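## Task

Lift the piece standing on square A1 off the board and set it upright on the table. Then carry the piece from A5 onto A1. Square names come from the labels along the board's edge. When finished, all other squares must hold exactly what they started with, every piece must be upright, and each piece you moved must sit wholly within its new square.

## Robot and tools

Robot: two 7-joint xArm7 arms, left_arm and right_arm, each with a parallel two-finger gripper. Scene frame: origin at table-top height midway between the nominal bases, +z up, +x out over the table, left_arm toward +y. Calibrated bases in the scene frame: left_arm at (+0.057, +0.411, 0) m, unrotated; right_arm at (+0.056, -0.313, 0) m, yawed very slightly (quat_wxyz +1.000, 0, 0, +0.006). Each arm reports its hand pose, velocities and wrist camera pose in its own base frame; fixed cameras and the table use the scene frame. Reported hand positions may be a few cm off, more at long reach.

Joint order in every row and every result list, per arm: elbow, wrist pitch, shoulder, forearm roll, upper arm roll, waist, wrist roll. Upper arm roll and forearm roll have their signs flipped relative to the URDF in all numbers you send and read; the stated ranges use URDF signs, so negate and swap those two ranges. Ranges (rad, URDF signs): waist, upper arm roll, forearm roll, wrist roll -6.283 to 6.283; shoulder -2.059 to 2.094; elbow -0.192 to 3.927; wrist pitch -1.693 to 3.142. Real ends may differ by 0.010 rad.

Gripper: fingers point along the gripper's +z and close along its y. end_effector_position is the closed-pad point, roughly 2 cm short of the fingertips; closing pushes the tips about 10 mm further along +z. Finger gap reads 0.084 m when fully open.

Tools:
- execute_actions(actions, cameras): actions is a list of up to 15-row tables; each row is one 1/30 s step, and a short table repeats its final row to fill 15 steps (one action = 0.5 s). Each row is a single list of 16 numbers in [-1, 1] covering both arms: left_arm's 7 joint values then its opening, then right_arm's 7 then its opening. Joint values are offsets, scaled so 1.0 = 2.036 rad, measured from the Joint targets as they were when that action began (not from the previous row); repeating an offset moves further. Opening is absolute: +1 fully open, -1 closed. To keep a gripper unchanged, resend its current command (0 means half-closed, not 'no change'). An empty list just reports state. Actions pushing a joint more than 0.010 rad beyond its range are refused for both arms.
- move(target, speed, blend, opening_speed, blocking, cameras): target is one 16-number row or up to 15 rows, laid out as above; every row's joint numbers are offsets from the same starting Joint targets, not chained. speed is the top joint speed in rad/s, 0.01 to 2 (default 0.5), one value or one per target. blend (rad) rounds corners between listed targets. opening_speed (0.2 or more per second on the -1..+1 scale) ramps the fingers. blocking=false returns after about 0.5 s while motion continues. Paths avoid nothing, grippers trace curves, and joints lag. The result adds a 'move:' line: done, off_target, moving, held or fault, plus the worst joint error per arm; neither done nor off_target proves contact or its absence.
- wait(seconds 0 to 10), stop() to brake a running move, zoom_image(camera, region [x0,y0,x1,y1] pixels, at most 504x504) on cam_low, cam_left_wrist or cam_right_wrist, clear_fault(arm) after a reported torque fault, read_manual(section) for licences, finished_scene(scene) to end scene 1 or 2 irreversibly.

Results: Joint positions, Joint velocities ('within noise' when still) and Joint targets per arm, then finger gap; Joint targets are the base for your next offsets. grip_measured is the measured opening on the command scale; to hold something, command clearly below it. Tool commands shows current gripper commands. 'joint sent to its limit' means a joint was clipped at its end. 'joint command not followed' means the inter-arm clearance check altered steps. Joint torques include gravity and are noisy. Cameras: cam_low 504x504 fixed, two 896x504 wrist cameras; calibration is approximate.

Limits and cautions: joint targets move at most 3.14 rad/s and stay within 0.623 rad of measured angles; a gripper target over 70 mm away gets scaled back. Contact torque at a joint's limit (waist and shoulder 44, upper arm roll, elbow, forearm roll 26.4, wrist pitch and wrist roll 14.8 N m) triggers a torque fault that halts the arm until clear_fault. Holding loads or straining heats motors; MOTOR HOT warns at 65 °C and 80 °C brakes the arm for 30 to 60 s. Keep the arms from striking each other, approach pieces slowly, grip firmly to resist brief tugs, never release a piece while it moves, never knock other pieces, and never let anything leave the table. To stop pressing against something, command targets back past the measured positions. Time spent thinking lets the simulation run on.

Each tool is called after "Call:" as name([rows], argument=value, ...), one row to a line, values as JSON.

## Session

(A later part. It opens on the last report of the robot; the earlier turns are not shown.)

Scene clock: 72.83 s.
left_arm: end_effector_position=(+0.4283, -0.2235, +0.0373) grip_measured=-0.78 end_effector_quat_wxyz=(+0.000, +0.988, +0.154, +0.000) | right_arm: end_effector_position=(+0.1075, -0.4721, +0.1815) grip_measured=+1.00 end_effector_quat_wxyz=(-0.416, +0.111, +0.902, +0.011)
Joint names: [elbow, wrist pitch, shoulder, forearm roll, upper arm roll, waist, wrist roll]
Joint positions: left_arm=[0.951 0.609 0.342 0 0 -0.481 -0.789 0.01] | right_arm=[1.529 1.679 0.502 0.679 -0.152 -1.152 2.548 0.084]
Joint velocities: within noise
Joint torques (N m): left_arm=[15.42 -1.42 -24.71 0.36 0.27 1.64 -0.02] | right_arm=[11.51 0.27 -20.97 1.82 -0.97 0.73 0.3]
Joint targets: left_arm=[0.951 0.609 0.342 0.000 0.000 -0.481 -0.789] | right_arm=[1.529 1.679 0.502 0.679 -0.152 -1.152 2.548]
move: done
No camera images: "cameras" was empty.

Call:
move(target=[0.00002, 0.00023, -0.00021, 0, 0, 0, 0, -1.0, 0, 0, 0, 0, 0, 0, 0, 1], speed=0.02, cameras=[])

Call:
move(target=[0, 0, 0, 0, 0, 0, 0, 0.0, 0, 0, 0, 0, 0, 0, 0, 1], opening_speed=0.5, cameras=["cam_left_wrist"])

Call:
zoom_image(camera="cam_left_wrist", region=[480, 404, 680, 504])

Scene clock: 74.37 s.
left_arm: end_effector_position=(+0.4282, -0.2235, +0.0374) grip_measured=-0.78 end_effector_quat_wxyz=(+0.000, +0.988, +0.154, +0.000) | right_arm: end_effector_position=(+0.1075, -0.4721, +0.1815) grip_measured=+1.00 end_effector_quat_wxyz=(-0.416, +0.111, +0.902, +0.011)
Joint names: [elbow, wrist pitch, shoulder, forearm roll, upper arm roll, waist, wrist roll]
Joint positions: left_arm=[0.951 0.61 0.342 0 0 -0.481 -0.789 0.01] | right_arm=[1.529 1.679 0.502 0.679 -0.152 -1.152 2.548 0.084]
Joint velocities: within noise
Joint torques (N m): left_arm=[16.9 -1.06 -31.51 0.54 0.4 1.13 -0.06] | right_arm=[11.55 0.23 -21.01 1.83 -0.97 0.7 0.36]
Joint targets: left_arm=[0.951 0.610 0.342 0.000 0.000 -0.481 -0.789] | right_arm=[1.529 1.679 0.502 0.679 -0.152 -1.152 2.548]
move: done
No camera images: "cameras" was empty.

Scene clock: 76.60 s.
left_arm: end_effector_position=(+0.4282, -0.2235, +0.0374) grip_measured=-0.01 end_effector_quat_wxyz=(+0.000, +0.988, +0.154, +0.000) | right_arm: end_effector_position=(+0.1075, -0.4721, +0.1815) grip_measured=+1.00 end_effector_quat_wxyz=(-0.416, +0.111, +0.902, +0.011)
Joint names: [elbow, wrist pitch, shoulder, forearm roll, upper arm roll, waist, wrist roll]
Joint positions: left_arm=[0.951 0.61 0.342 0 0 -0.481 -0.789 0.044] | right_arm=[1.529 1.679 0.502 0.679 -0.152 -1.152 2.548 0.084]
Joint velocities: within noise
Joint torques (N m): left_arm=[17.53 -1.47 -30.75 0.38 0.23 1.22 0.03] | right_arm=[11.55 0.3 -21.04 1.86 -1.05 0.87 0.35]
Joint targets: left_arm=[0.951 0.610 0.342 0.000 0.000 -0.481 -0.789] | right_arm=[1.529 1.679 0.502 0.679 -0.152 -1.152 2.548]
move: done
camera_calibration:
cam_left_wrist: T_world_to_cam=[[0.307588, -0.951517, 0.00222557, -0.313514], [-0.951506, -0.30757, 0.00606726, 0.406557], [-0.00508859, -0.00398385, -0.999979, 0.168691], [0, 0, 0, 1]] pos_world=[0.484133, -0.172597, 0.166919]
Images, in order (width x height): cam_left_wrist 896x504.

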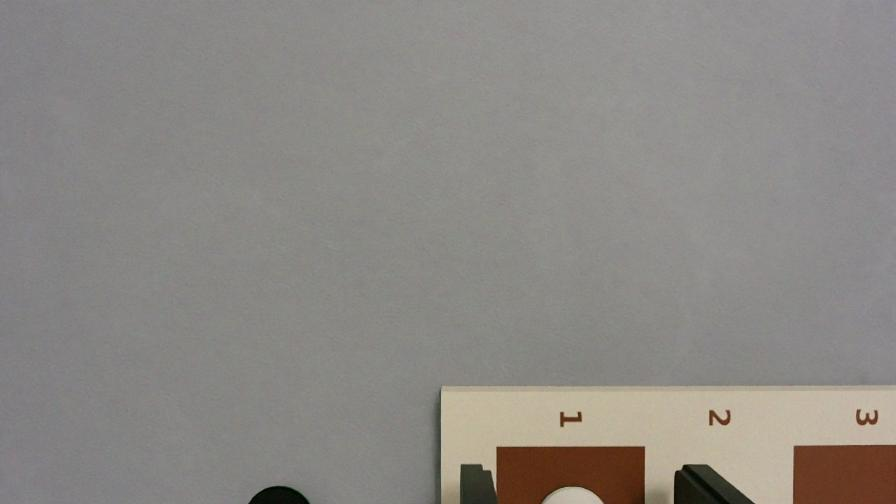

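Scaled by 2.520 from the camera's 896x504 image, which has a finer 1280x720 frame.

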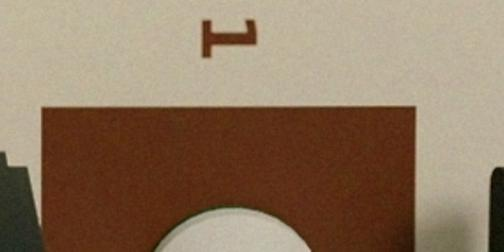

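Call:
move(target=[0.03588, 0.13374, -0.09785, 0, 0, 0, 0, 0.0, 0, 0, 0, 0, 0, 0, 0, 1], speed=0.25, cameras=["cam_left_wrist"])

Call:
zoom_image(camera="cam_left_wrist", region=[300, 324, 620, 504])

Scene clock: 79.03 s.
left_arm: end_effector_position=(+0.4282, -0.2235, +0.1400) grip_measured=-0.01 end_effector_quat_wxyz=(+0.000, +0.988, +0.154, +0.000) | right_arm: end_effector_position=(+0.1075, -0.4721, +0.1815) grip_measured=+1.00 end_effector_quat_wxyz=(-0.416, +0.111, +0.902, +0.011)
Joint names: [elbow, wrist pitch, shoulder, forearm roll, upper arm roll, waist, wrist roll]
Joint positions: left_arm=[1.024 0.882 0.142 0 0 -0.481 -0.789 0.044] | right_arm=[1.529 1.679 0.502 0.679 -0.152 -1.152 2.548 0.084]
Joint velocities: within noise
Joint torques (N m): left_arm=[20.7 -0.99 -28.83 0.5 -0.08 1 0.02] | right_arm=[11.49 0.29 -21.01 1.89 -1.01 0.7 0.38]
Joint targets: left_arm=[1.024 0.882 0.142 0.000 0.000 -0.481 -0.789] | right_arm=[1.529 1.679 0.502 0.679 -0.152 -1.152 2.548]
move: done
camera_calibration:
cam_left_wrist: T_world_to_cam=[[0.307544, -0.951531, 0.00217859, -0.313699], [-0.95152, -0.307526, 0.0061302, 0.40591], [-0.00516311, -0.00395828, -0.999979, 0.27129], [0, 0, 0, 1]] pos_world=[0.484108, -0.172593, 0.269479]
Images, in order (width x height): cam_left_wrist 896x504.

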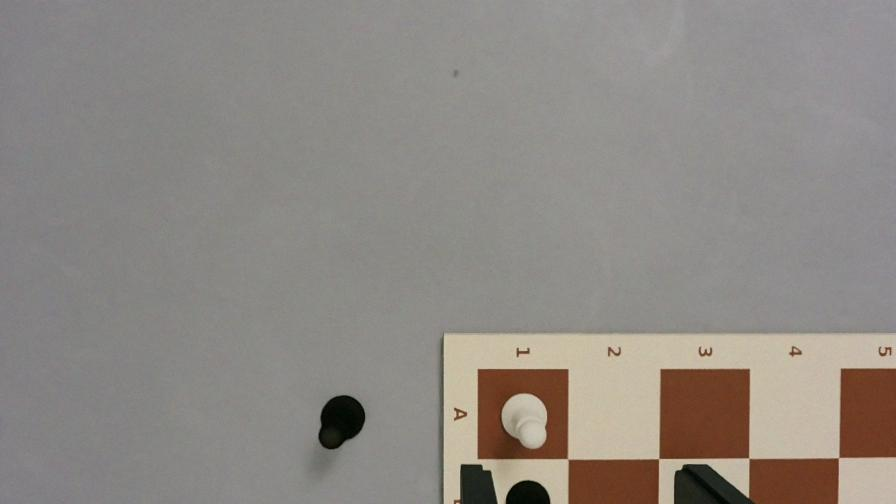

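Scaled by 1.575 from the camera's 896x504 image, which has a finer 1280x720 frame.

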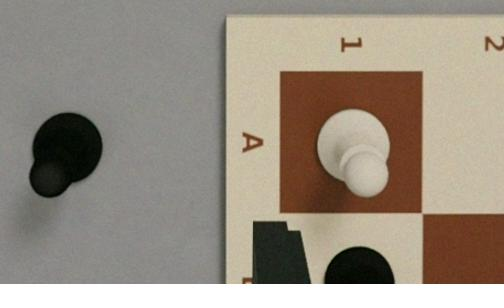

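Call:
finished_scene(scene=2)

The scene is finished: the task was done.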